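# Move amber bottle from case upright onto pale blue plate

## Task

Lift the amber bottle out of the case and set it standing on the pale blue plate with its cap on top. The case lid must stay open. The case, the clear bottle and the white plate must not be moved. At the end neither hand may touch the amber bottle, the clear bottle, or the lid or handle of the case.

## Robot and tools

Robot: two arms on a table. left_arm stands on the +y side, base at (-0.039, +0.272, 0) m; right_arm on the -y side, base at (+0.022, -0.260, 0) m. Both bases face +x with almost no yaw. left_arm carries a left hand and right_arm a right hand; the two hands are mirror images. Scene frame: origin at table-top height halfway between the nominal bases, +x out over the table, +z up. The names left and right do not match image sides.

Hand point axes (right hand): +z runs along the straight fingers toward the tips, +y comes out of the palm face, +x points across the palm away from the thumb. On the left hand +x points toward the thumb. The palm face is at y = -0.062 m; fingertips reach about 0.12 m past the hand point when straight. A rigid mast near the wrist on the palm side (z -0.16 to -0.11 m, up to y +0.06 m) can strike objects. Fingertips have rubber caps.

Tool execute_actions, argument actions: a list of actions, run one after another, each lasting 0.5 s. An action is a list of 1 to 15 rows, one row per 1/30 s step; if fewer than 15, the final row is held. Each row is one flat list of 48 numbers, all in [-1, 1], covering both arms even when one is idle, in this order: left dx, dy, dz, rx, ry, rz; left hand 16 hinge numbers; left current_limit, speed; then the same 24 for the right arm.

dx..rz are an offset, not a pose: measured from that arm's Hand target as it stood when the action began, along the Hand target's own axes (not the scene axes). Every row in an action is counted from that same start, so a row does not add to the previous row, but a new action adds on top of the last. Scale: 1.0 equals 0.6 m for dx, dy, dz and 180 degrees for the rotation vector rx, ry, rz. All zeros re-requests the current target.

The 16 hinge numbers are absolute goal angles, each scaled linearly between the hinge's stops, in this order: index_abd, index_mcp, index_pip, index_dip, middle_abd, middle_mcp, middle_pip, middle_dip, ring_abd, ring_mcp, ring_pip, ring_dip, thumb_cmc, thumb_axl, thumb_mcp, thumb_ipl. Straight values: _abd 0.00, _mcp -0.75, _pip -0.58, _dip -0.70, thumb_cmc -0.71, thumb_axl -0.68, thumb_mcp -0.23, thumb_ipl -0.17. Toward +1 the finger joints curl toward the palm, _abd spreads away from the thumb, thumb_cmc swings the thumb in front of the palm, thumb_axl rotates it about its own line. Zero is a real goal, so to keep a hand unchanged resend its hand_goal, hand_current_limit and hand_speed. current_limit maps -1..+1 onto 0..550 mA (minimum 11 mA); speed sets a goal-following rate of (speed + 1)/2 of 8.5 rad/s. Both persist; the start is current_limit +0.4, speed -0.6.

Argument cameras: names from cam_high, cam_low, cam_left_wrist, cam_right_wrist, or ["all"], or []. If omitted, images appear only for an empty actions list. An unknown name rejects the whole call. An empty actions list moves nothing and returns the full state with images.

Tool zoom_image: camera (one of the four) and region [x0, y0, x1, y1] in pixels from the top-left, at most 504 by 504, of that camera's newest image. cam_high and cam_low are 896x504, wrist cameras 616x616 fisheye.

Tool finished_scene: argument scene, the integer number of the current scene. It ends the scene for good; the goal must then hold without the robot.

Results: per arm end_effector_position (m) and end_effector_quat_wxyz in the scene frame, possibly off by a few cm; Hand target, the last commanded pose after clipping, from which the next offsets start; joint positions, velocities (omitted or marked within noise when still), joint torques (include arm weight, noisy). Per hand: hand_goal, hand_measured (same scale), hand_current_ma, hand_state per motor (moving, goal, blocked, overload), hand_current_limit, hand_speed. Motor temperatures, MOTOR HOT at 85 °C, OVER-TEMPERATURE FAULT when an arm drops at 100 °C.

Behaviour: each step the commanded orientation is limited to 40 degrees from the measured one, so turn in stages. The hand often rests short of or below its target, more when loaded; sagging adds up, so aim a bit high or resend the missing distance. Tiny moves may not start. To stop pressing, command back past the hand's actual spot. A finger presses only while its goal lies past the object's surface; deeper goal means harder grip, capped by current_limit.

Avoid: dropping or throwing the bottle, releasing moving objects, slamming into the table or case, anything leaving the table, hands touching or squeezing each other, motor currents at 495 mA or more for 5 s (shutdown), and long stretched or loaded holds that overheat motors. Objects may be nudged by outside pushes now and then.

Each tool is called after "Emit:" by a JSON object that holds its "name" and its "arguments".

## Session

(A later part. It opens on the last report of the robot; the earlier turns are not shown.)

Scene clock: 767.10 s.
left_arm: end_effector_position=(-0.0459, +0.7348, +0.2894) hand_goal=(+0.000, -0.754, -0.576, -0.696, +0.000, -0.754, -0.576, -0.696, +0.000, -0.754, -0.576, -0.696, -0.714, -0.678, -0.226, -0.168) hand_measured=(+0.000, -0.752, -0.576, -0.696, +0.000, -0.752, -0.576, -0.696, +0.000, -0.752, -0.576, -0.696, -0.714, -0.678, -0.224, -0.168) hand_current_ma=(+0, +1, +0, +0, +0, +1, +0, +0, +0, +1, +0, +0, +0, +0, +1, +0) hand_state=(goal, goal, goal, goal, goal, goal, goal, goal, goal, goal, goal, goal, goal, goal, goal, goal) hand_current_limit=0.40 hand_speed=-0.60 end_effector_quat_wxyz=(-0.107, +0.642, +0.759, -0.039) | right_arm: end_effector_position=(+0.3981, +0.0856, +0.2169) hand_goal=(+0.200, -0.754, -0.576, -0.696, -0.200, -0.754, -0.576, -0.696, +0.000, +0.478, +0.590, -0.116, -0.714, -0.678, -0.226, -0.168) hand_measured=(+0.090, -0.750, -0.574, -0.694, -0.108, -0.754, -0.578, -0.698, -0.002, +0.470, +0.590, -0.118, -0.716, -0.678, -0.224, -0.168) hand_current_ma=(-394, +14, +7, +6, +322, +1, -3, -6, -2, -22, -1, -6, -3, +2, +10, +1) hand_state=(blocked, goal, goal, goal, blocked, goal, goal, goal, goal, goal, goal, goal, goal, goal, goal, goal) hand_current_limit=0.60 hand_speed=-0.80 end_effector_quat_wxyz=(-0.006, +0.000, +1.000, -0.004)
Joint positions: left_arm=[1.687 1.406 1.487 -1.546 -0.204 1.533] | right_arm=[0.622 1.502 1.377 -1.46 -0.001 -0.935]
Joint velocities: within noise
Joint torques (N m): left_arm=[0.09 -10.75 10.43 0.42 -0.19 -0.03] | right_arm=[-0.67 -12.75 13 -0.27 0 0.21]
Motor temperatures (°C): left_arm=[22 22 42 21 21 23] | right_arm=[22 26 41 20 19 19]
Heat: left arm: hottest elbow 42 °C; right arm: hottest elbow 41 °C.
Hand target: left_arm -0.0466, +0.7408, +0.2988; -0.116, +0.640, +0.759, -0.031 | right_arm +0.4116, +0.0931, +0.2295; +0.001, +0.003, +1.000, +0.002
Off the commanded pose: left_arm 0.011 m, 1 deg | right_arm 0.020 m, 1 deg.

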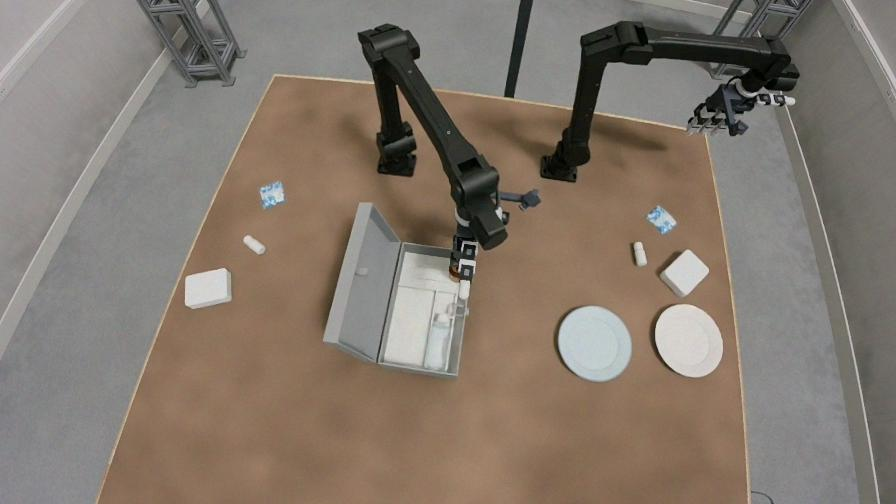

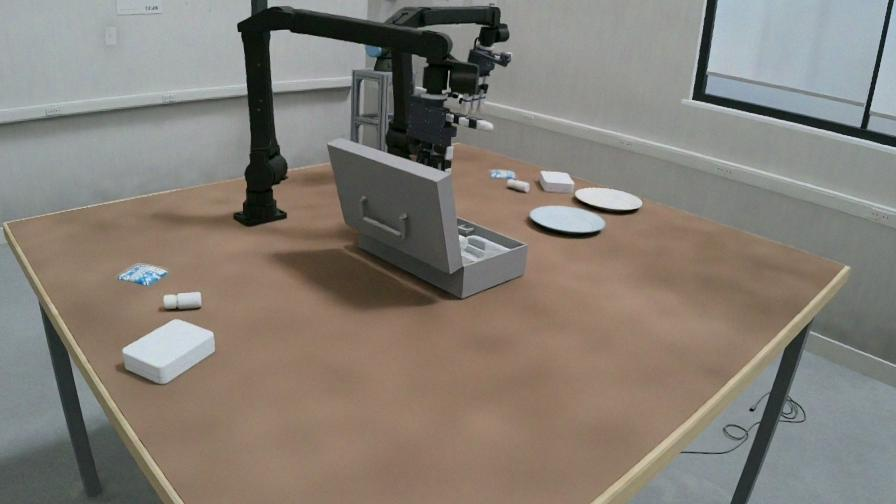

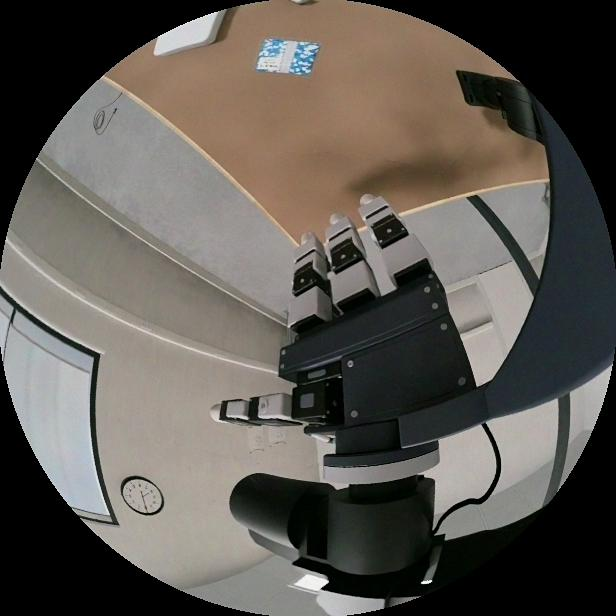

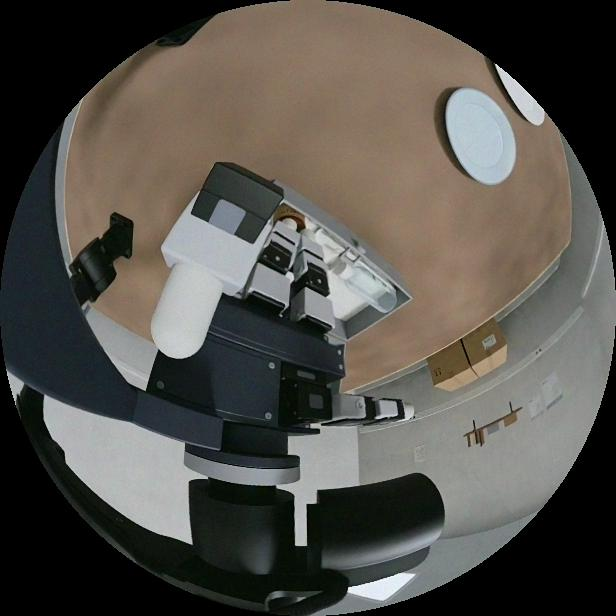

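Emit:
{"name": "execute_actions", "arguments": {"actions": [[[0,0,0,0,0,0,0,-0.754,-0.576,-0.696,0,-0.754,-0.576,-0.696,0,-0.754,-0.576,-0.696,-0.714,-0.678,-0.226,-0.168,0.4,-0.6,0,0,0,0,0,0,-0.15,-0.754,-0.576,-0.696,0.15,-0.754,-0.576,-0.696,0,0.479,0.591,-0.116,-0.714,-0.678,-0.226,-0.168,0.4,-0.7]],[[0,0,0,0,0,0,0,-0.754,-0.576,-0.696,0,-0.754,-0.576,-0.696,0,-0.754,-0.576,-0.696,-0.714,-0.678,-0.226,-0.168,0.4,-0.6,0,0,0,0,0,0,-0.15,-0.754,-0.576,-0.696,0.15,-0.754,-0.576,-0.696,0,0.479,0.591,-0.116,-0.714,-0.678,-0.226,-0.168,0.4,-0.7]]], "cameras": ["cam_right_wrist","cam_high"]}}

Emit:
{"name": "zoom_image", "arguments": {"camera": "cam_right_wrist", "region": [240, 160, 360, 280]}}

Emit:
{"name": "zoom_image", "arguments": {"camera": "cam_high", "region": [400, 240, 480, 300]}}

Scene clock: 774.60 s.
left_arm: end_effector_position=(-0.0459, +0.7348, +0.2894) hand_goal=(+0.000, -0.754, -0.576, -0.696, +0.000, -0.754, -0.576, -0.696, +0.000, -0.754, -0.576, -0.696, -0.714, -0.678, -0.226, -0.168) hand_measured=(+0.000, -0.752, -0.576, -0.696, +0.000, -0.752, -0.576, -0.696, +0.000, -0.752, -0.576, -0.696, -0.714, -0.678, -0.224, -0.168) hand_current_ma=(+0, +1, +0, +0, +0, +1, +0, +0, +0, +1, +0, +0, +0, +0, +1, +0) hand_state=(goal, goal, goal, goal, goal, goal, goal, goal, goal, goal, goal, goal, goal, goal, goal, goal) hand_current_limit=0.40 hand_speed=-0.60 end_effector_quat_wxyz=(-0.107, +0.642, +0.759, -0.039) | right_arm: end_effector_position=(+0.3981, +0.0856, +0.2169) hand_goal=(-0.150, -0.754, -0.576, -0.696, +0.150, -0.754, -0.576, -0.696, +0.000, +0.478, +0.590, -0.116, -0.714, -0.678, -0.226, -0.168) hand_measured=(-0.146, -0.750, -0.574, -0.694, +0.146, -0.754, -0.578, -0.698, -0.002, +0.470, +0.590, -0.118, -0.716, -0.678, -0.224, -0.168) hand_current_ma=(+11, +14, +7, +6, -10, +1, -3, -6, -2, -22, -1, -6, -3, +2, +10, +1) hand_state=(goal, goal, goal, goal, goal, goal, goal, goal, goal, goal, goal, goal, goal, goal, goal, goal) hand_current_limit=0.40 hand_speed=-0.70 end_effector_quat_wxyz=(-0.006, +0.000, +1.000, -0.004)
Joint positions: left_arm=[1.687 1.406 1.487 -1.546 -0.204 1.533] | right_arm=[0.622 1.502 1.377 -1.46 -0.001 -0.935]
Joint torques (N m): left_arm=[0.09 -10.7 10.39 0.46 -0.18 -0.03] | right_arm=[-0.38 -12.69 13.04 -0.24 -0.01 0.21]
Heat: left arm: hottest elbow 42 °C; right arm: hottest elbow 42 °C.
Hand target: left_arm -0.0466, +0.7408, +0.2988; -0.116, +0.640, +0.759, -0.031 | right_arm +0.4116, +0.0931, +0.2295; +0.001, +0.003, +1.000, +0.002
Off the commanded pose: left_arm 0.011 m, 1 deg | right_arm 0.020 m, 1 deg.
Images, in order (width x height): cam_high 896x504, cam_right_wrist 616x616.

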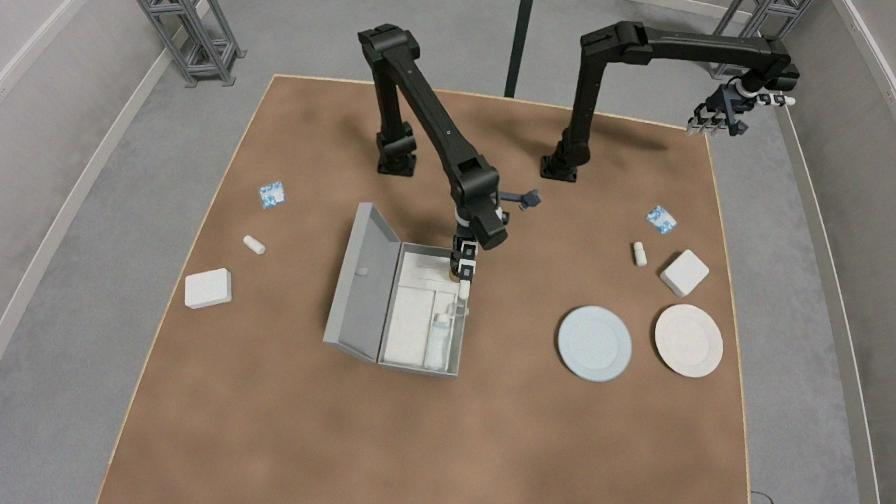

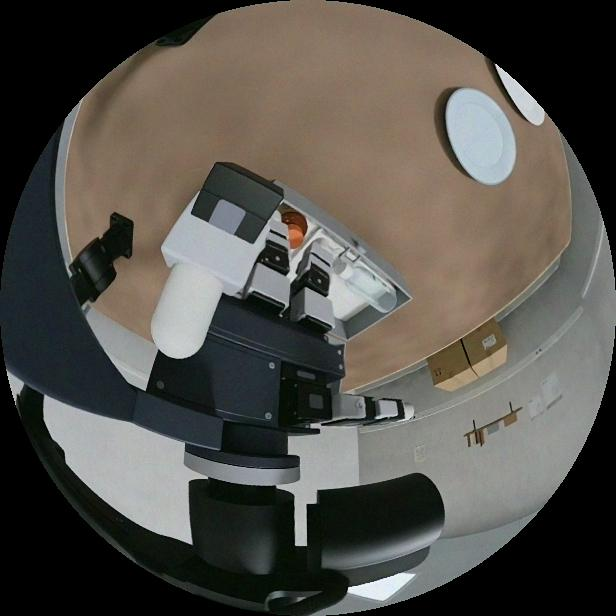

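Scaled by 4.200 from the camera's 616x616 image, which has a finer 880x880 frame.

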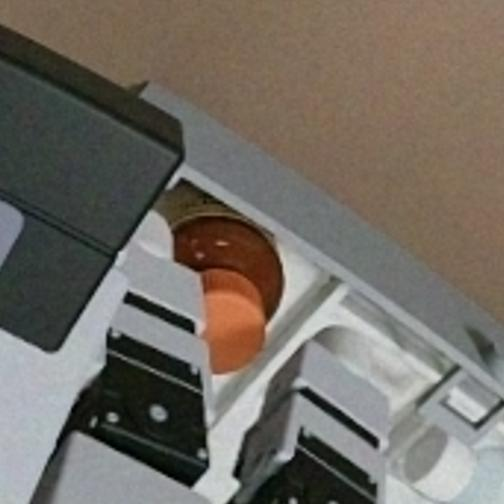

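Scaled by 6.300 from the camera's 896x504 image, which has a finer 1280x720 frame.

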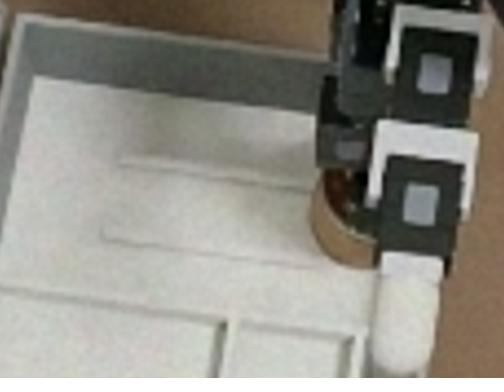

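Emit:
{"name": "execute_actions", "arguments": {"actions": [[[0,0,0,0,0,0,0,-0.754,-0.576,-0.696,0,-0.754,-0.576,-0.696,0,-0.754,-0.576,-0.696,-0.714,-0.678,-0.226,-0.168,0.4,-0.6,0.003,-0.022,0,0,0,0,-0.15,-0.754,-0.576,-0.696,0.15,-0.754,-0.576,-0.696,0,0.479,0.591,-0.116,-0.714,-0.678,-0.226,-0.168,0.4,-0.7]]], "cameras": ["cam_right_wrist","cam_high"]}}

Emit:
{"name": "zoom_image", "arguments": {"camera": "cam_right_wrist", "region": [240, 160, 360, 280]}}

Emit:
{"name": "zoom_image", "arguments": {"camera": "cam_high", "region": [400, 240, 480, 300]}}

Scene clock: 782.63 s.
left_arm: end_effector_position=(-0.0459, +0.7348, +0.2894) hand_goal=(+0.000, -0.754, -0.576, -0.696, +0.000, -0.754, -0.576, -0.696, +0.000, -0.754, -0.576, -0.696, -0.714, -0.678, -0.226, -0.168) hand_measured=(+0.000, -0.752, -0.576, -0.696, +0.000, -0.752, -0.576, -0.696, +0.000, -0.752, -0.576, -0.696, -0.714, -0.678, -0.224, -0.168) hand_current_ma=(+0, +1, +0, +0, +0, +1, +0, +0, +0, +1, +0, +0, +0, +0, +1, +0) hand_state=(goal, goal, goal, goal, goal, goal, goal, goal, goal, goal, goal, goal, goal, goal, goal, goal) hand_current_limit=0.40 hand_speed=-0.60 end_effector_quat_wxyz=(-0.107, +0.642, +0.759, -0.039) | right_arm: end_effector_position=(+0.4029, +0.0797, +0.2169) hand_goal=(-0.150, -0.754, -0.576, -0.696, +0.150, -0.754, -0.576, -0.696, +0.000, +0.478, +0.590, -0.116, -0.714, -0.678, -0.226, -0.168) hand_measured=(-0.146, -0.750, -0.574, -0.694, +0.146, -0.754, -0.578, -0.698, -0.002, +0.470, +0.590, -0.118, -0.716, -0.678, -0.224, -0.168) hand_current_ma=(+10, +13, +7, +6, -9, +1, -3, -6, -2, -22, -1, -6, -3, +2, +10, +1) hand_state=(goal, goal, goal, goal, goal, goal, goal, goal, goal, goal, goal, goal, goal, goal, goal, goal) hand_current_limit=0.40 hand_speed=-0.70 end_effector_quat_wxyz=(-0.006, +0.005, +1.000, -0.004)
Joint positions: left_arm=[1.687 1.406 1.487 -1.546 -0.204 1.533] | right_arm=[0.606 1.502 1.377 -1.46 -0.001 -0.943]
Joint torques (N m): left_arm=[0.15 -10.75 10.36 0.44 -0.19 -0.03] | right_arm=[-1.14 -14.51 11.21 -0.14 -0.01 0.03]
Heat: left arm: hottest elbow 42 °C; right arm: hottest elbow 42 °C.
Hand target: left_arm -0.0466, +0.7408, +0.2988; -0.116, +0.640, +0.759, -0.031 | right_arm +0.4097, +0.0799, +0.2294; +0.001, +0.003, +1.000, +0.002
Off the commanded pose: left_arm 0.011 m, 1 deg | right_arm 0.014 m, 1 deg.
Images, in order (width x height): cam_high 896x504, cam_right_wrist 616x616.

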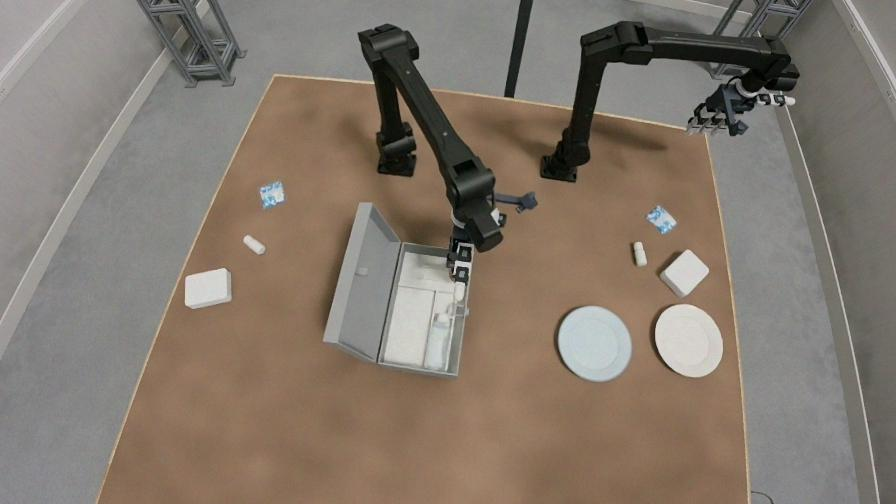

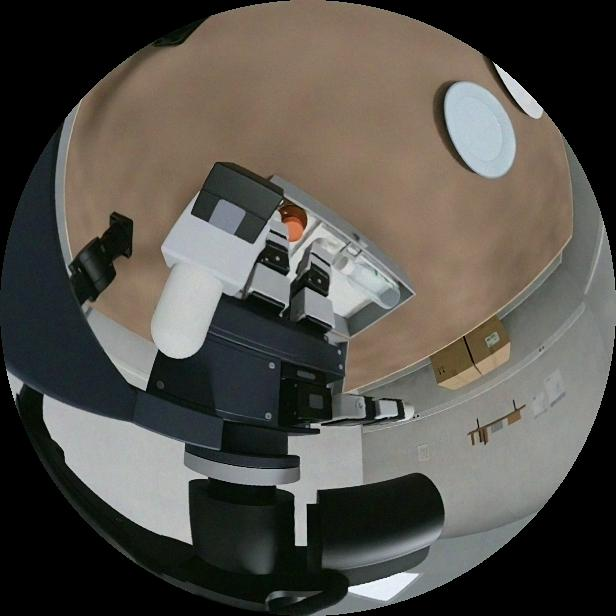

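Scaled by 4.200 from the camera's 616x616 image, which has a finer 880x880 frame.

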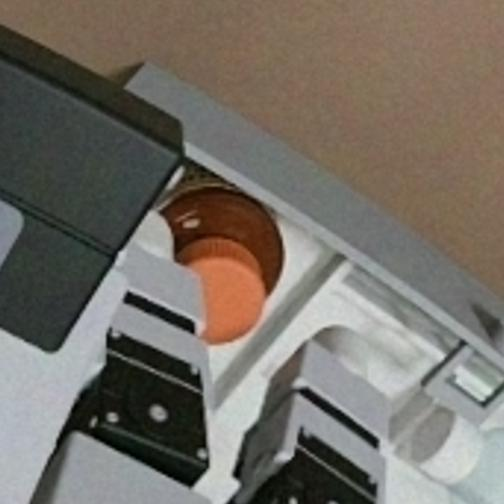

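Scaled by 6.300 from the camera's 896x504 image, which has a finer 1280x720 frame.

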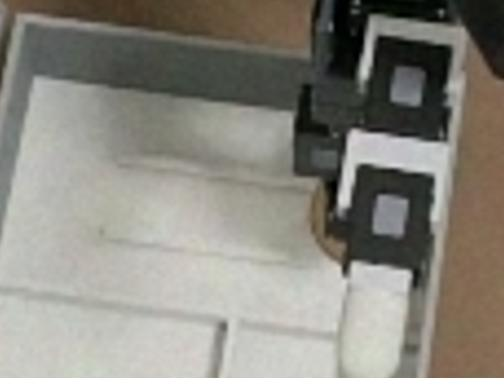

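Emit:
{"name": "execute_actions", "arguments": {"actions": [[[0,0,0,0,0,0,0,-0.754,-0.576,-0.696,0,-0.754,-0.576,-0.696,0,-0.754,-0.576,-0.696,-0.714,-0.678,-0.226,-0.168,0.4,-0.6,0.012,-0.016,0,0,0,0,-0.15,-0.754,-0.576,-0.696,0.15,-0.754,-0.576,-0.696,0,0.479,0.591,-0.116,-0.714,-0.678,-0.226,-0.168,0.4,-0.7]]], "cameras": ["cam_right_wrist","cam_high"]}}

Emit:
{"name": "zoom_image", "arguments": {"camera": "cam_right_wrist", "region": [240, 160, 360, 280]}}

Scene clock: 787.63 s.
left_arm: end_effector_position=(-0.0459, +0.7348, +0.2894) hand_goal=(+0.000, -0.754, -0.576, -0.696, +0.000, -0.754, -0.576, -0.696, +0.000, -0.754, -0.576, -0.696, -0.714, -0.678, -0.226, -0.168) hand_measured=(+0.000, -0.752, -0.576, -0.696, +0.000, -0.752, -0.576, -0.696, +0.000, -0.752, -0.576, -0.696, -0.714, -0.678, -0.224, -0.168) hand_current_ma=(+0, +1, +0, +0, +0, +1, +0, +0, +0, +1, +0, +0, +0, +0, +1, +0) hand_state=(goal, goal, goal, goal, goal, goal, goal, goal, goal, goal, goal, goal, goal, goal, goal, goal) hand_current_limit=0.40 hand_speed=-0.60 end_effector_quat_wxyz=(-0.107, +0.642, +0.759, -0.039) | right_arm: end_effector_position=(+0.4023, +0.0763, +0.2291) hand_goal=(-0.150, -0.754, -0.576, -0.696, +0.150, -0.754, -0.576, -0.696, +0.000, +0.478, +0.590, -0.116, -0.714, -0.678, -0.226, -0.168) hand_measured=(-0.146, -0.750, -0.574, -0.694, +0.146, -0.754, -0.578, -0.698, -0.002, +0.470, +0.590, -0.118, -0.716, -0.678, -0.224, -0.168) hand_current_ma=(+10, +13, +7, +6, -9, +1, -3, -6, -2, -22, -1, -6, -3, +2, +10, +1) hand_state=(goal, goal, goal, goal, goal, goal, goal, goal, goal, goal, goal, goal, goal, goal, goal, goal) hand_current_limit=0.40 hand_speed=-0.70 end_effector_quat_wxyz=(+0.004, +0.004, +1.000, +0.004)
Joint positions: left_arm=[1.687 1.406 1.487 -1.546 -0.204 1.533] | right_arm=[0.599 1.477 1.377 -1.46 -0.001 -0.951]
Joint torques (N m): left_arm=[0.09 -10.64 10.4 0.43 -0.18 -0.03] | right_arm=[-1.38 -14.68 8.94 -0.03 0.01 0.07]
Heat: left arm: hottest elbow 42 °C; right arm: hottest elbow 42 °C.
Hand target: left_arm -0.0466, +0.7408, +0.2988; -0.116, +0.640, +0.759, -0.031 | right_arm +0.4025, +0.0703, +0.2295; +0.001, +0.003, +1.000, +0.002
Off the commanded pose: left_arm 0.011 m, 1 deg | right_arm 0.006 m, 0 deg.
Images, in order (width x height): cam_high 896x504, cam_right_wrist 616x616.

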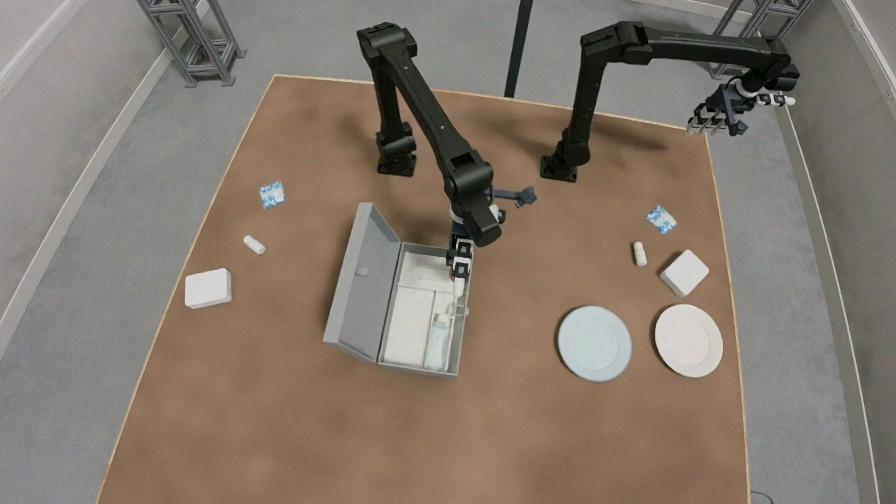

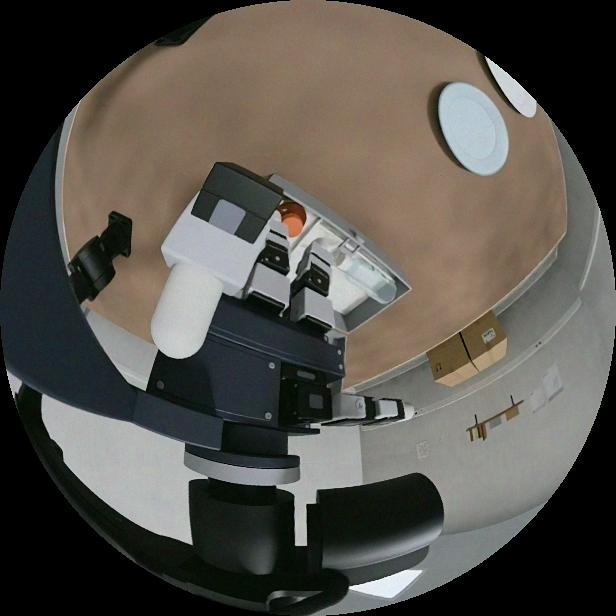

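Scaled by 4.200 from the camera's 616x616 image, which has a finer 880x880 frame.

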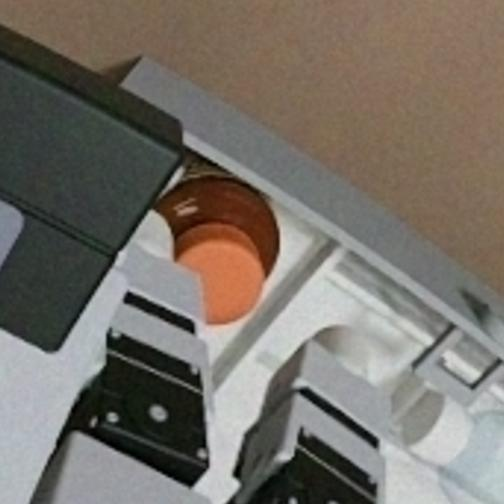

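Emit:
{"name": "execute_actions", "arguments": {"actions": [[[0,0,0,0,0,0,0,-0.754,-0.576,-0.696,0,-0.754,-0.576,-0.696,0,-0.754,-0.576,-0.696,-0.714,-0.678,-0.226,-0.168,0.4,-0.6,0.014,-0.005,0.012,0,0,0,-0.15,-0.754,-0.576,-0.696,0.15,-0.754,-0.576,-0.696,0,0.479,0.591,-0.116,-0.714,-0.678,-0.226,-0.168,0.4,-0.7]],[[0,0,0,0,0,0,0,-0.754,-0.576,-0.696,0,-0.754,-0.576,-0.696,0,-0.754,-0.576,-0.696,-0.714,-0.678,-0.226,-0.168,0.4,-0.6,0,0,0.033,0,0,0,-0.15,-0.754,-0.576,-0.696,0.15,-0.754,-0.576,-0.696,0,0.479,0.591,-0.116,-0.714,-0.678,-0.226,-0.168,0.4,-0.7]]], "cameras": ["cam_right_wrist","cam_high"]}}

Emit:
{"name": "zoom_image", "arguments": {"camera": "cam_right_wrist", "region": [240, 160, 360, 280]}}

Emit:
{"name": "zoom_image", "arguments": {"camera": "cam_high", "region": [400, 240, 480, 300]}}

Scene clock: 795.23 s.
left_arm: end_effector_position=(-0.0459, +0.7348, +0.2894) hand_goal=(+0.000, -0.754, -0.576, -0.696, +0.000, -0.754, -0.576, -0.696, +0.000, -0.754, -0.576, -0.696, -0.714, -0.678, -0.226, -0.168) hand_measured=(+0.000, -0.752, -0.576, -0.696, +0.000, -0.752, -0.576, -0.696, +0.000, -0.752, -0.576, -0.696, -0.714, -0.678, -0.224, -0.168) hand_current_ma=(+0, +1, +0, +0, +0, +1, +0, +0, +0, +1, +0, +0, +0, +0, +1, +0) hand_state=(goal, goal, goal, goal, goal, goal, goal, goal, goal, goal, goal, goal, goal, goal, goal, goal) hand_current_limit=0.40 hand_speed=-0.60 end_effector_quat_wxyz=(-0.107, +0.642, +0.759, -0.039) | right_arm: end_effector_position=(+0.3940, +0.0704, +0.2095) hand_goal=(-0.150, -0.754, -0.576, -0.696, +0.150, -0.754, -0.576, -0.696, +0.000, +0.478, +0.590, -0.116, -0.714, -0.678, -0.226, -0.168) hand_measured=(-0.146, -0.750, -0.574, -0.694, +0.146, -0.754, -0.578, -0.698, -0.002, +0.470, +0.590, -0.118, -0.716, -0.678, -0.224, -0.168) hand_current_ma=(+10, +12, +7, +6, -9, +1, -3, -6, -2, -22, -1, -6, -3, +2, +10, +1) hand_state=(goal, goal, goal, goal, goal, goal, goal, goal, goal, goal, goal, goal, goal, goal, goal, goal) hand_current_limit=0.40 hand_speed=-0.70 end_effector_quat_wxyz=(+0.003, +0.003, +1.000, +0.003)
Joint positions: left_arm=[1.687 1.406 1.487 -1.546 -0.204 1.533] | right_arm=[0.599 1.459 1.307 -1.411 -0.001 -0.951]
Joint torques (N m): left_arm=[0.09 -10.75 10.4 0.42 -0.19 -0.03] | right_arm=[-0.67 -13.57 7.72 1.03 0.01 0.14]
Heat: left arm: hottest elbow 42 °C; right arm: hottest elbow 42 °C.
Hand target: left_arm -0.0466, +0.7408, +0.2988; -0.116, +0.640, +0.759, -0.031 | right_arm +0.3941, +0.0674, +0.2024; +0.001, +0.003, +1.000, +0.002
Off the commanded pose: left_arm 0.011 m, 1 deg | right_arm 0.008 m, 0 deg.
Images, in order (width x height): cam_high 896x504, cam_right_wrist 616x616.

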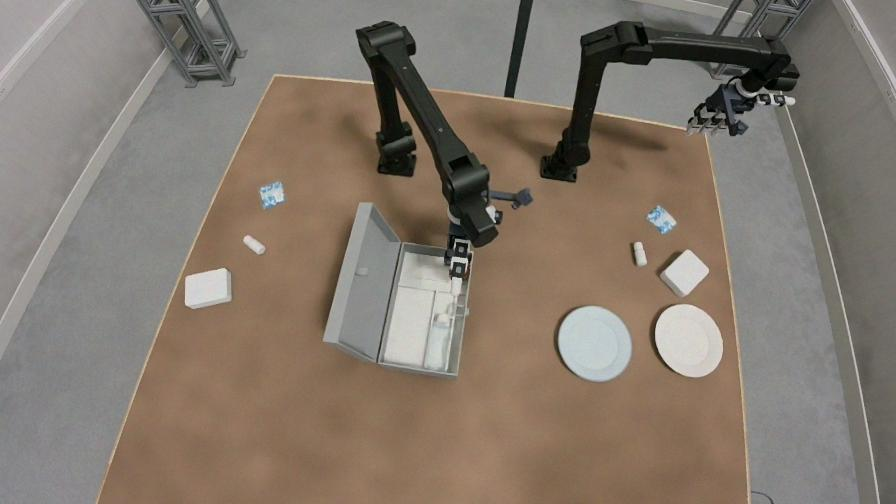

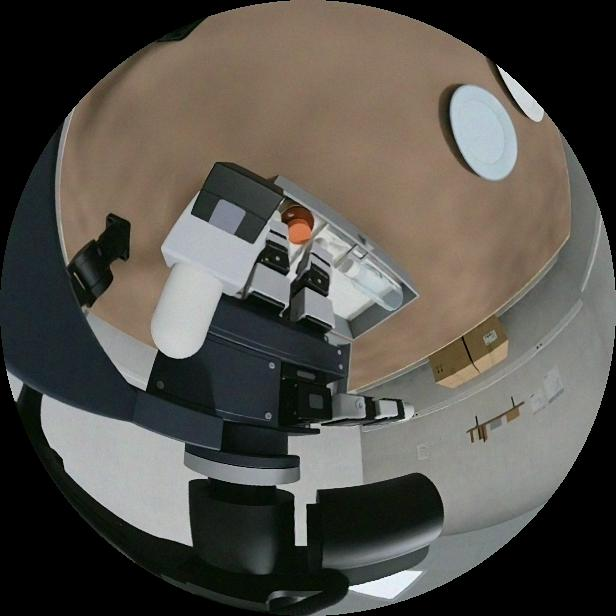

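Scaled by 4.200 from the camera's 616x616 image, which has a finer 880x880 frame.

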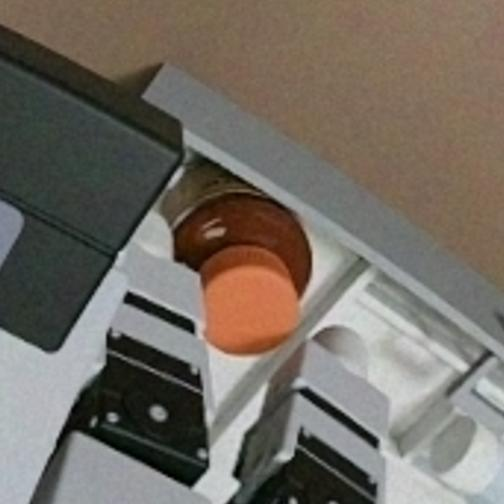

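Scaled by 6.300 from the camera's 896x504 image, which has a finer 1280x720 frame.

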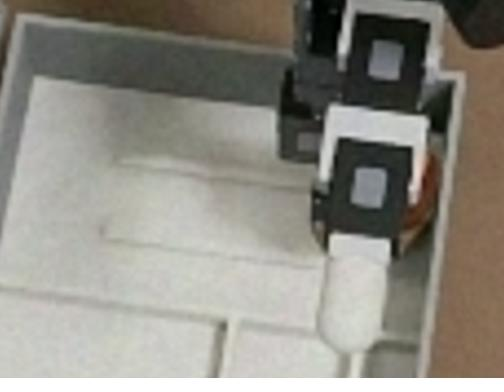

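Emit:
{"name": "execute_actions", "arguments": {"actions": [[[0,0,0,0,0,0,0,-0.754,-0.576,-0.696,0,-0.754,-0.576,-0.696,0,-0.754,-0.576,-0.696,-0.714,-0.678,-0.226,-0.168,0.4,-0.6,-0.01,0.003,-0.018,0,0,0,-0.13,-0.754,-0.576,-0.696,0.13,-0.754,-0.576,-0.696,0,0.479,0.591,-0.116,-0.714,-0.678,-0.226,-0.168,0.4,-0.5]],[[0,0,0,0,0,0,0,-0.754,-0.576,-0.696,0,-0.754,-0.576,-0.696,0,-0.754,-0.576,-0.696,-0.714,-0.678,-0.226,-0.168,0.4,-0.6,-0.01,0.003,-0.018,0,0,0,-0.13,-0.754,-0.576,-0.696,0.13,-0.754,-0.576,-0.696,0,0.479,0.591,-0.116,-0.714,-0.678,-0.226,-0.168,0.4,-0.5]],[[0,0,0,0,0,0,0,-0.754,-0.576,-0.696,0,-0.754,-0.576,-0.696,0,-0.754,-0.576,-0.696,-0.714,-0.678,-0.226,-0.168,0.4,-0.6,-0.006,0.003,-0.012,0,0,0,-0.13,-0.754,-0.576,-0.696,0.13,-0.754,-0.576,-0.696,0,0.479,0.591,-0.116,-0.714,-0.678,-0.226,-0.168,0.4,-0.5]]], "cameras": ["cam_right_wrist"]}}

Emit:
{"name": "zoom_image", "arguments": {"camera": "cam_right_wrist", "region": [240, 160, 360, 280]}}

Scene clock: 807.27 s.
left_arm: end_effector_position=(-0.0459, +0.7348, +0.2894) hand_goal=(+0.000, -0.754, -0.576, -0.696, +0.000, -0.754, -0.576, -0.696, +0.000, -0.754, -0.576, -0.696, -0.714, -0.678, -0.226, -0.168) hand_measured=(+0.000, -0.752, -0.576, -0.696, +0.000, -0.752, -0.576, -0.696, +0.000, -0.752, -0.576, -0.696, -0.714, -0.678, -0.224, -0.168) hand_current_ma=(+0, +1, +0, +0, +0, +1, +0, +0, +0, +1, +0, +0, +0, +0, +1, +0) hand_state=(goal, goal, goal, goal, goal, goal, goal, goal, goal, goal, goal, goal, goal, goal, goal, goal) hand_current_limit=0.40 hand_speed=-0.60 end_effector_quat_wxyz=(-0.107, +0.642, +0.759, -0.039) | right_arm: end_effector_position=(+0.3937, +0.0674, +0.2184) hand_goal=(-0.130, -0.754, -0.576, -0.696, +0.130, -0.754, -0.576, -0.696, +0.000, +0.478, +0.590, -0.116, -0.714, -0.678, -0.226, -0.168) hand_measured=(-0.132, -0.750, -0.574, -0.694, +0.132, -0.754, -0.578, -0.698, -0.002, +0.470, +0.590, -0.118, -0.716, -0.678, -0.224, -0.168) hand_current_ma=(-5, +12, +7, +6, +4, +1, -3, -6, -2, -22, -1, -6, -3, +2, +10, +1) hand_state=(goal, goal, goal, goal, goal, goal, goal, goal, goal, goal, goal, goal, goal, goal, goal, goal) hand_current_limit=0.40 hand_speed=-0.50 end_effector_quat_wxyz=(-0.006, +0.004, +1.000, -0.004)
Joint positions: left_arm=[1.687 1.406 1.487 -1.546 -0.204 1.533] | right_arm=[0.594 1.464 1.34 -1.46 -0.001 -0.956]
Joint torques (N m): left_arm=[0.15 -10.75 10.39 0.42 -0.19 -0.04] | right_arm=[-1.14 -11.75 13.27 -0.21 0 0.08]
Heat: left arm: hottest elbow 42 °C; right arm: hottest elbow 42 °C.
Hand target: left_arm -0.0466, +0.7408, +0.2988; -0.116, +0.640, +0.759, -0.031 | right_arm +0.4096, +0.0726, +0.2312; +0.001, +0.003, +1.000, +0.002
Off the commanded pose: left_arm 0.011 m, 1 deg | right_arm 0.021 m, 1 deg.
Images, in order (width x height): cam_right_wrist 616x616.

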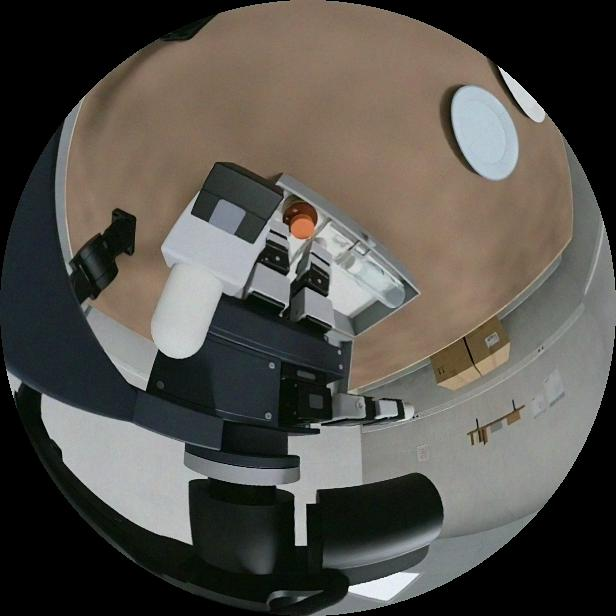

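Scaled by 4.200 from the camera's 616x616 image, which has a finer 880x880 frame.

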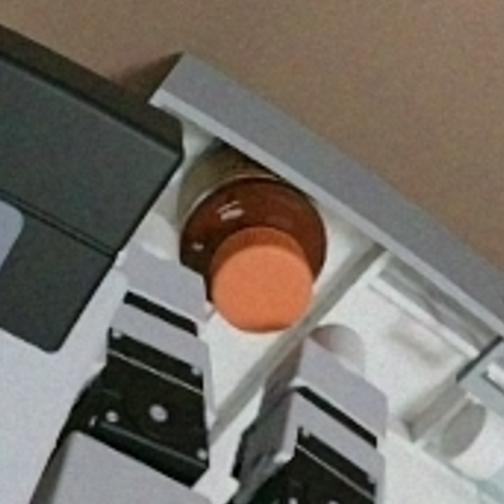

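Emit:
{"name": "execute_actions", "arguments": {"actions": [[[0,0,0,0,0,0,0,-0.754,-0.576,-0.696,0,-0.754,-0.576,-0.696,0,-0.754,-0.576,-0.696,-0.714,-0.678,-0.226,-0.168,0.4,-0.6,0.002,0.012,0.004,0,0,0,-0.08,-0.754,-0.576,-0.696,0.08,-0.754,-0.576,-0.696,0,0.479,0.591,-0.116,-0.714,-0.678,-0.226,-0.168,0.4,-0.7]]], "cameras": ["cam_right_wrist"]}}

Emit:
{"name": "zoom_image", "arguments": {"camera": "cam_right_wrist", "region": [240, 160, 360, 280]}}

Scene clock: 816.03 s.
left_arm: end_effector_position=(-0.0459, +0.7348, +0.2894) hand_goal=(+0.000, -0.754, -0.576, -0.696, +0.000, -0.754, -0.576, -0.696, +0.000, -0.754, -0.576, -0.696, -0.714, -0.678, -0.226, -0.168) hand_measured=(+0.000, -0.752, -0.576, -0.696, +0.000, -0.752, -0.576, -0.696, +0.000, -0.752, -0.576, -0.696, -0.714, -0.678, -0.224, -0.168) hand_current_ma=(+0, +1, +0, +0, +0, +1, +0, +0, +0, +1, +0, +0, +0, +0, +1, +0) hand_state=(goal, goal, goal, goal, goal, goal, goal, goal, goal, goal, goal, goal, goal, goal, goal, goal) hand_current_limit=0.40 hand_speed=-0.60 end_effector_quat_wxyz=(-0.107, +0.642, +0.759, -0.039) | right_arm: end_effector_position=(+0.3944, +0.0679, +0.2140) hand_goal=(-0.080, -0.754, -0.576, -0.696, +0.080, -0.754, -0.576, -0.696, +0.000, +0.478, +0.590, -0.116, -0.714, -0.678, -0.226, -0.168) hand_measured=(-0.084, -0.750, -0.574, -0.694, +0.082, -0.754, -0.578, -0.698, -0.002, +0.470, +0.590, -0.118, -0.716, -0.678, -0.224, -0.168) hand_current_ma=(-7, +12, +7, +6, +5, +1, -3, -6, -2, -22, -1, -6, -3, +2, +10, +1) hand_state=(goal, goal, goal, goal, goal, goal, goal, goal, goal, goal, goal, goal, goal, goal, goal, goal) hand_current_limit=0.40 hand_speed=-0.70 end_effector_quat_wxyz=(-0.010, +0.004, +1.000, -0.006)
Joint positions: left_arm=[1.687 1.406 1.487 -1.546 -0.204 1.533] | right_arm=[0.594 1.474 1.34 -1.46 -0.001 -0.956]
Joint torques (N m): left_arm=[0.09 -10.7 10.39 0.46 -0.18 -0.03] | right_arm=[0.32 -12.34 13.5 -0.1 0.02 0.21]
Heat: left arm: hottest elbow 42 °C; right arm: hottest elbow 45 °C.
Hand target: left_arm -0.0466, +0.7408, +0.2988; -0.116, +0.640, +0.759, -0.031 | right_arm +0.4085, +0.0799, +0.2288; +0.001, +0.003, +1.000, +0.002
Off the commanded pose: left_arm 0.011 m, 1 deg | right_arm 0.024 m, 2 deg.
Images, in order (width x height): cam_right_wrist 616x616.

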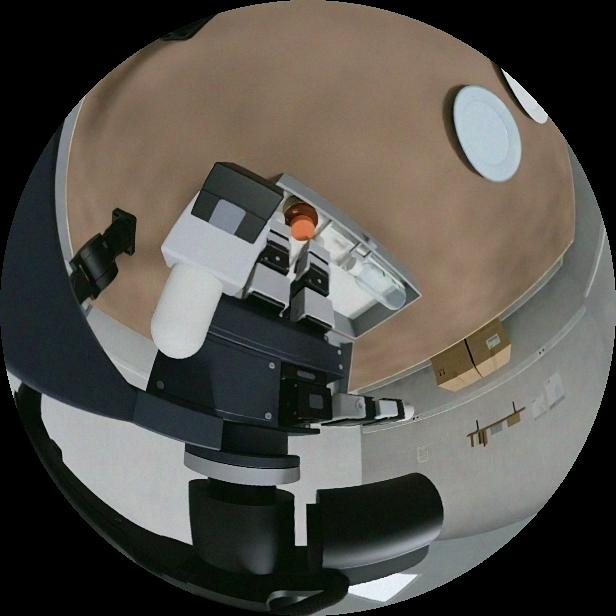

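Scaled by 4.200 from the camera's 616x616 image, which has a finer 880x880 frame.

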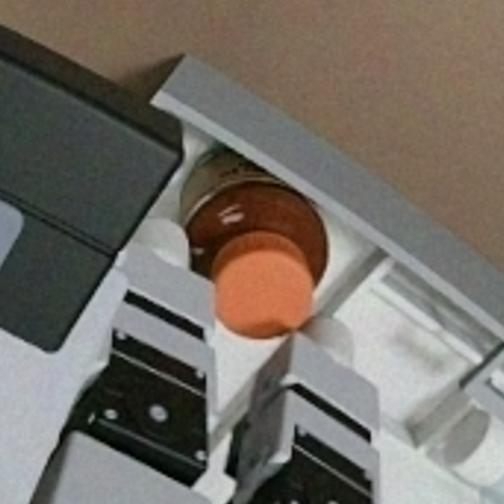

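Emit:
{"name": "execute_actions", "arguments": {"actions": [[[0,0,0,0,0,0,0,-0.754,-0.576,-0.696,0,-0.754,-0.576,-0.696,0,-0.754,-0.576,-0.696,-0.714,-0.678,-0.226,-0.168,0.4,-0.6,-0.003,0.006,0,0,0,0,-0.06,-0.754,-0.576,-0.696,0.06,-0.754,-0.576,-0.696,0,0.479,0.591,-0.116,-0.714,-0.678,-0.226,-0.168,0.4,-0.7]],[[0,0,0,0,0,0,0,-0.754,-0.576,-0.696,0,-0.754,-0.576,-0.696,0,-0.754,-0.576,-0.696,-0.714,-0.678,-0.226,-0.168,0.4,-0.6,0,0,0,0,0,0,0.04,-0.754,-0.576,-0.696,-0.04,-0.754,-0.576,-0.696,0,0.479,0.591,-0.116,-0.714,-0.678,-0.226,-0.168,0.0,-0.8]]], "cameras": ["cam_right_wrist"]}}

Emit:
{"name": "zoom_image", "arguments": {"camera": "cam_right_wrist", "region": [240, 160, 360, 280]}}

Scene clock: 825.10 s.
left_arm: end_effector_position=(-0.0459, +0.7348, +0.2894) hand_goal=(+0.000, -0.754, -0.576, -0.696, +0.000, -0.754, -0.576, -0.696, +0.000, -0.754, -0.576, -0.696, -0.714, -0.678, -0.226, -0.168) hand_measured=(+0.000, -0.752, -0.576, -0.696, +0.000, -0.752, -0.576, -0.696, +0.000, -0.752, -0.576, -0.696, -0.714, -0.678, -0.224, -0.168) hand_current_ma=(+0, +1, +0, +0, +0, +1, +0, +0, +0, +1, +0, +0, +0, +0, +1, +0) hand_state=(goal, goal, goal, goal, goal, goal, goal, goal, goal, goal, goal, goal, goal, goal, goal, goal) hand_current_limit=0.40 hand_speed=-0.60 end_effector_quat_wxyz=(-0.107, +0.642, +0.759, -0.039) | right_arm: end_effector_position=(+0.3978, +0.0702, +0.2157) hand_goal=(+0.040, -0.754, -0.576, -0.696, -0.040, -0.754, -0.576, -0.696, +0.000, +0.478, +0.590, -0.116, -0.714, -0.678, -0.226, -0.168) hand_measured=(-0.022, -0.750, -0.574, -0.694, +0.020, -0.754, -0.578, -0.698, -0.002, +0.470, +0.590, -0.118, -0.716, -0.678, -0.224, -0.168) hand_current_ma=(-203, +12, +6, +5, +197, +1, -3, -6, -2, -22, -1, -6, -3, +2, +10, +1) hand_state=(blocked, goal, goal, goal, blocked, goal, goal, goal, goal, goal, goal, goal, goal, goal, goal, goal) hand_current_limit=0.00 hand_speed=-0.80 end_effector_quat_wxyz=(-0.008, +0.004, +1.000, -0.005)
Joint positions: left_arm=[1.687 1.406 1.487 -1.546 -0.204 1.533] | right_arm=[0.594 1.481 1.351 -1.46 -0.001 -0.956]
Joint torques (N m): left_arm=[0.15 -10.64 10.37 0.44 -0.18 -0.03] | right_arm=[0.62 -12.16 13.3 -0.03 -0.02 0.25]
Motor temperatures (°C): left_arm=[22 22 42 20 21 23] | right_arm=[22 26 47 20 19 19]
Heat: left arm: hottest elbow 42 °C; right arm: hottest elbow 47 °C.
Hand target: left_arm -0.0466, +0.7408, +0.2988; -0.116, +0.640, +0.759, -0.031 | right_arm +0.4104, +0.0835, +0.2289; +0.001, +0.003, +1.000, +0.002
Off the commanded pose: left_arm 0.011 m, 1 deg | right_arm 0.023 m, 1 deg.
Images, in order (width x height): cam_right_wrist 616x616.

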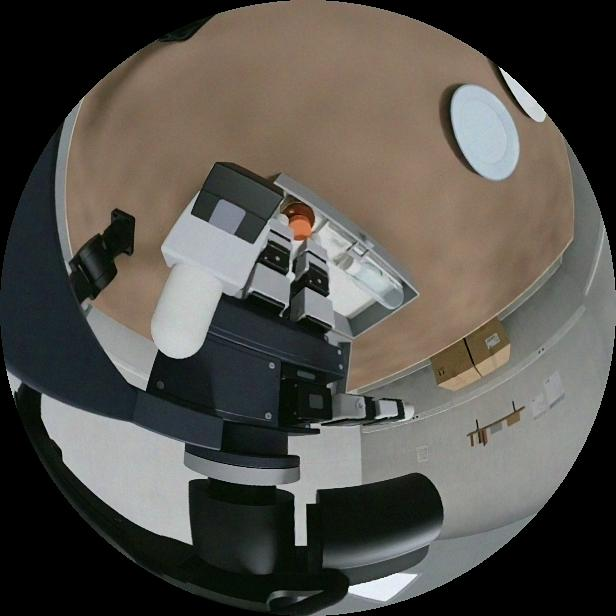

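Scaled by 4.200 from the camera's 616x616 image, which has a finer 880x880 frame.

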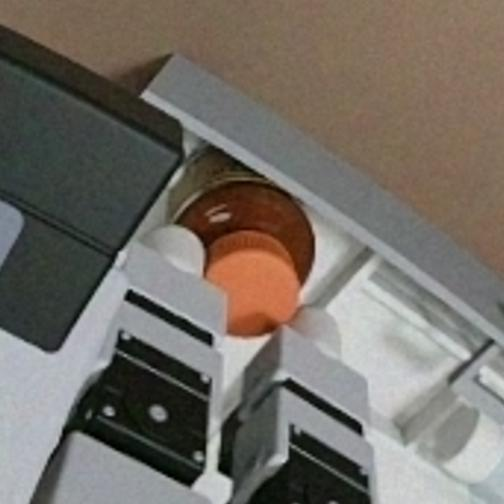

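Emit:
{"name": "execute_actions", "arguments": {"actions": [[[0,0,0,0,0,0,0,-0.754,-0.576,-0.696,0,-0.754,-0.576,-0.696,0,-0.754,-0.576,-0.696,-0.714,-0.678,-0.226,-0.168,0.4,-0.6,0,0,0,0,0,0,0.12,-0.754,-0.576,-0.696,-0.12,-0.754,-0.576,-0.696,0,0.479,0.591,-0.116,-0.714,-0.678,-0.226,-0.168,0.5,-0.8]],[[0,0,0,0,0,0,0,-0.754,-0.576,-0.696,0,-0.754,-0.576,-0.696,0,-0.754,-0.576,-0.696,-0.714,-0.678,-0.226,-0.168,0.4,-0.6,0,0,-0.025,0,0,0,0.16,-0.754,-0.576,-0.696,-0.16,-0.754,-0.576,-0.696,0,0.479,0.591,-0.116,-0.714,-0.678,-0.226,-0.168,0.6,-0.8]]], "cameras": ["cam_right_wrist"]}}

Emit:
{"name": "zoom_image", "arguments": {"camera": "cam_right_wrist", "region": [240, 160, 360, 280]}}

Scene clock: 832.10 s.
left_arm: end_effector_position=(-0.0459, +0.7348, +0.2894) hand_goal=(+0.000, -0.754, -0.576, -0.696, +0.000, -0.754, -0.576, -0.696, +0.000, -0.754, -0.576, -0.696, -0.714, -0.678, -0.226, -0.168) hand_measured=(+0.000, -0.752, -0.576, -0.696, +0.000, -0.752, -0.576, -0.696, +0.000, -0.752, -0.576, -0.696, -0.714, -0.678, -0.224, -0.168) hand_current_ma=(+0, +1, +0, +0, +0, +1, +0, +0, +0, +1, +0, +0, +0, +0, +1, +0) hand_state=(goal, goal, goal, goal, goal, goal, goal, goal, goal, goal, goal, goal, goal, goal, goal, goal) hand_current_limit=0.40 hand_speed=-0.60 end_effector_quat_wxyz=(-0.107, +0.642, +0.759, -0.039) | right_arm: end_effector_position=(+0.3988, +0.0680, +0.2253) hand_goal=(+0.160, -0.754, -0.576, -0.696, -0.160, -0.754, -0.576, -0.696, +0.000, +0.478, +0.590, -0.116, -0.714, -0.678, -0.226, -0.168) hand_measured=(+0.088, -0.766, -0.582, -0.698, -0.106, -0.774, -0.590, -0.702, -0.002, +0.470, +0.590, -0.118, -0.716, -0.678, -0.224, -0.168) hand_current_ma=(-247, -37, -17, -4, +172, -71, -46, -17, -2, -22, -1, -6, -3, +2, +10, +1) hand_state=(blocked, goal, goal, goal, blocked, blocked, goal, goal, goal, goal, goal, goal, goal, goal, goal, goal) hand_current_limit=0.60 hand_speed=-0.80 end_effector_quat_wxyz=(-0.011, +0.004, +1.000, -0.013)
Joint positions: left_arm=[1.687 1.406 1.487 -1.546 -0.204 1.533] | right_arm=[0.593 1.485 1.384 -1.502 0.008 -0.956]
Joint torques (N m): left_arm=[0.09 -10.81 10.37 0.46 -0.18 -0.03] | right_arm=[0.56 -12.63 13.59 0.02 -0.32 0.26]
Heat: left arm: hottest elbow 42 °C; right arm: hottest elbow 48 °C.
Hand target: left_arm -0.0466, +0.7408, +0.2988; -0.116, +0.640, +0.759, -0.031 | right_arm +0.4104, +0.0834, +0.2440; +0.001, +0.003, +1.000, +0.002
Off the commanded pose: left_arm 0.011 m, 1 deg | right_arm 0.027 m, 2 deg.
Images, in order (width x height): cam_right_wrist 616x616.

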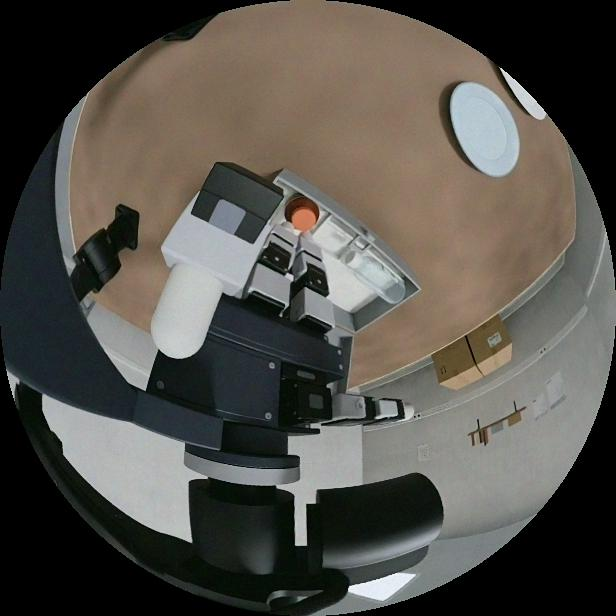

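Scaled by 4.200 from the camera's 616x616 image, which has a finer 880x880 frame.

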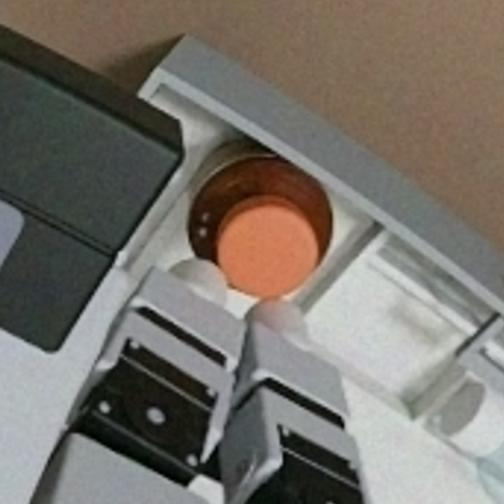

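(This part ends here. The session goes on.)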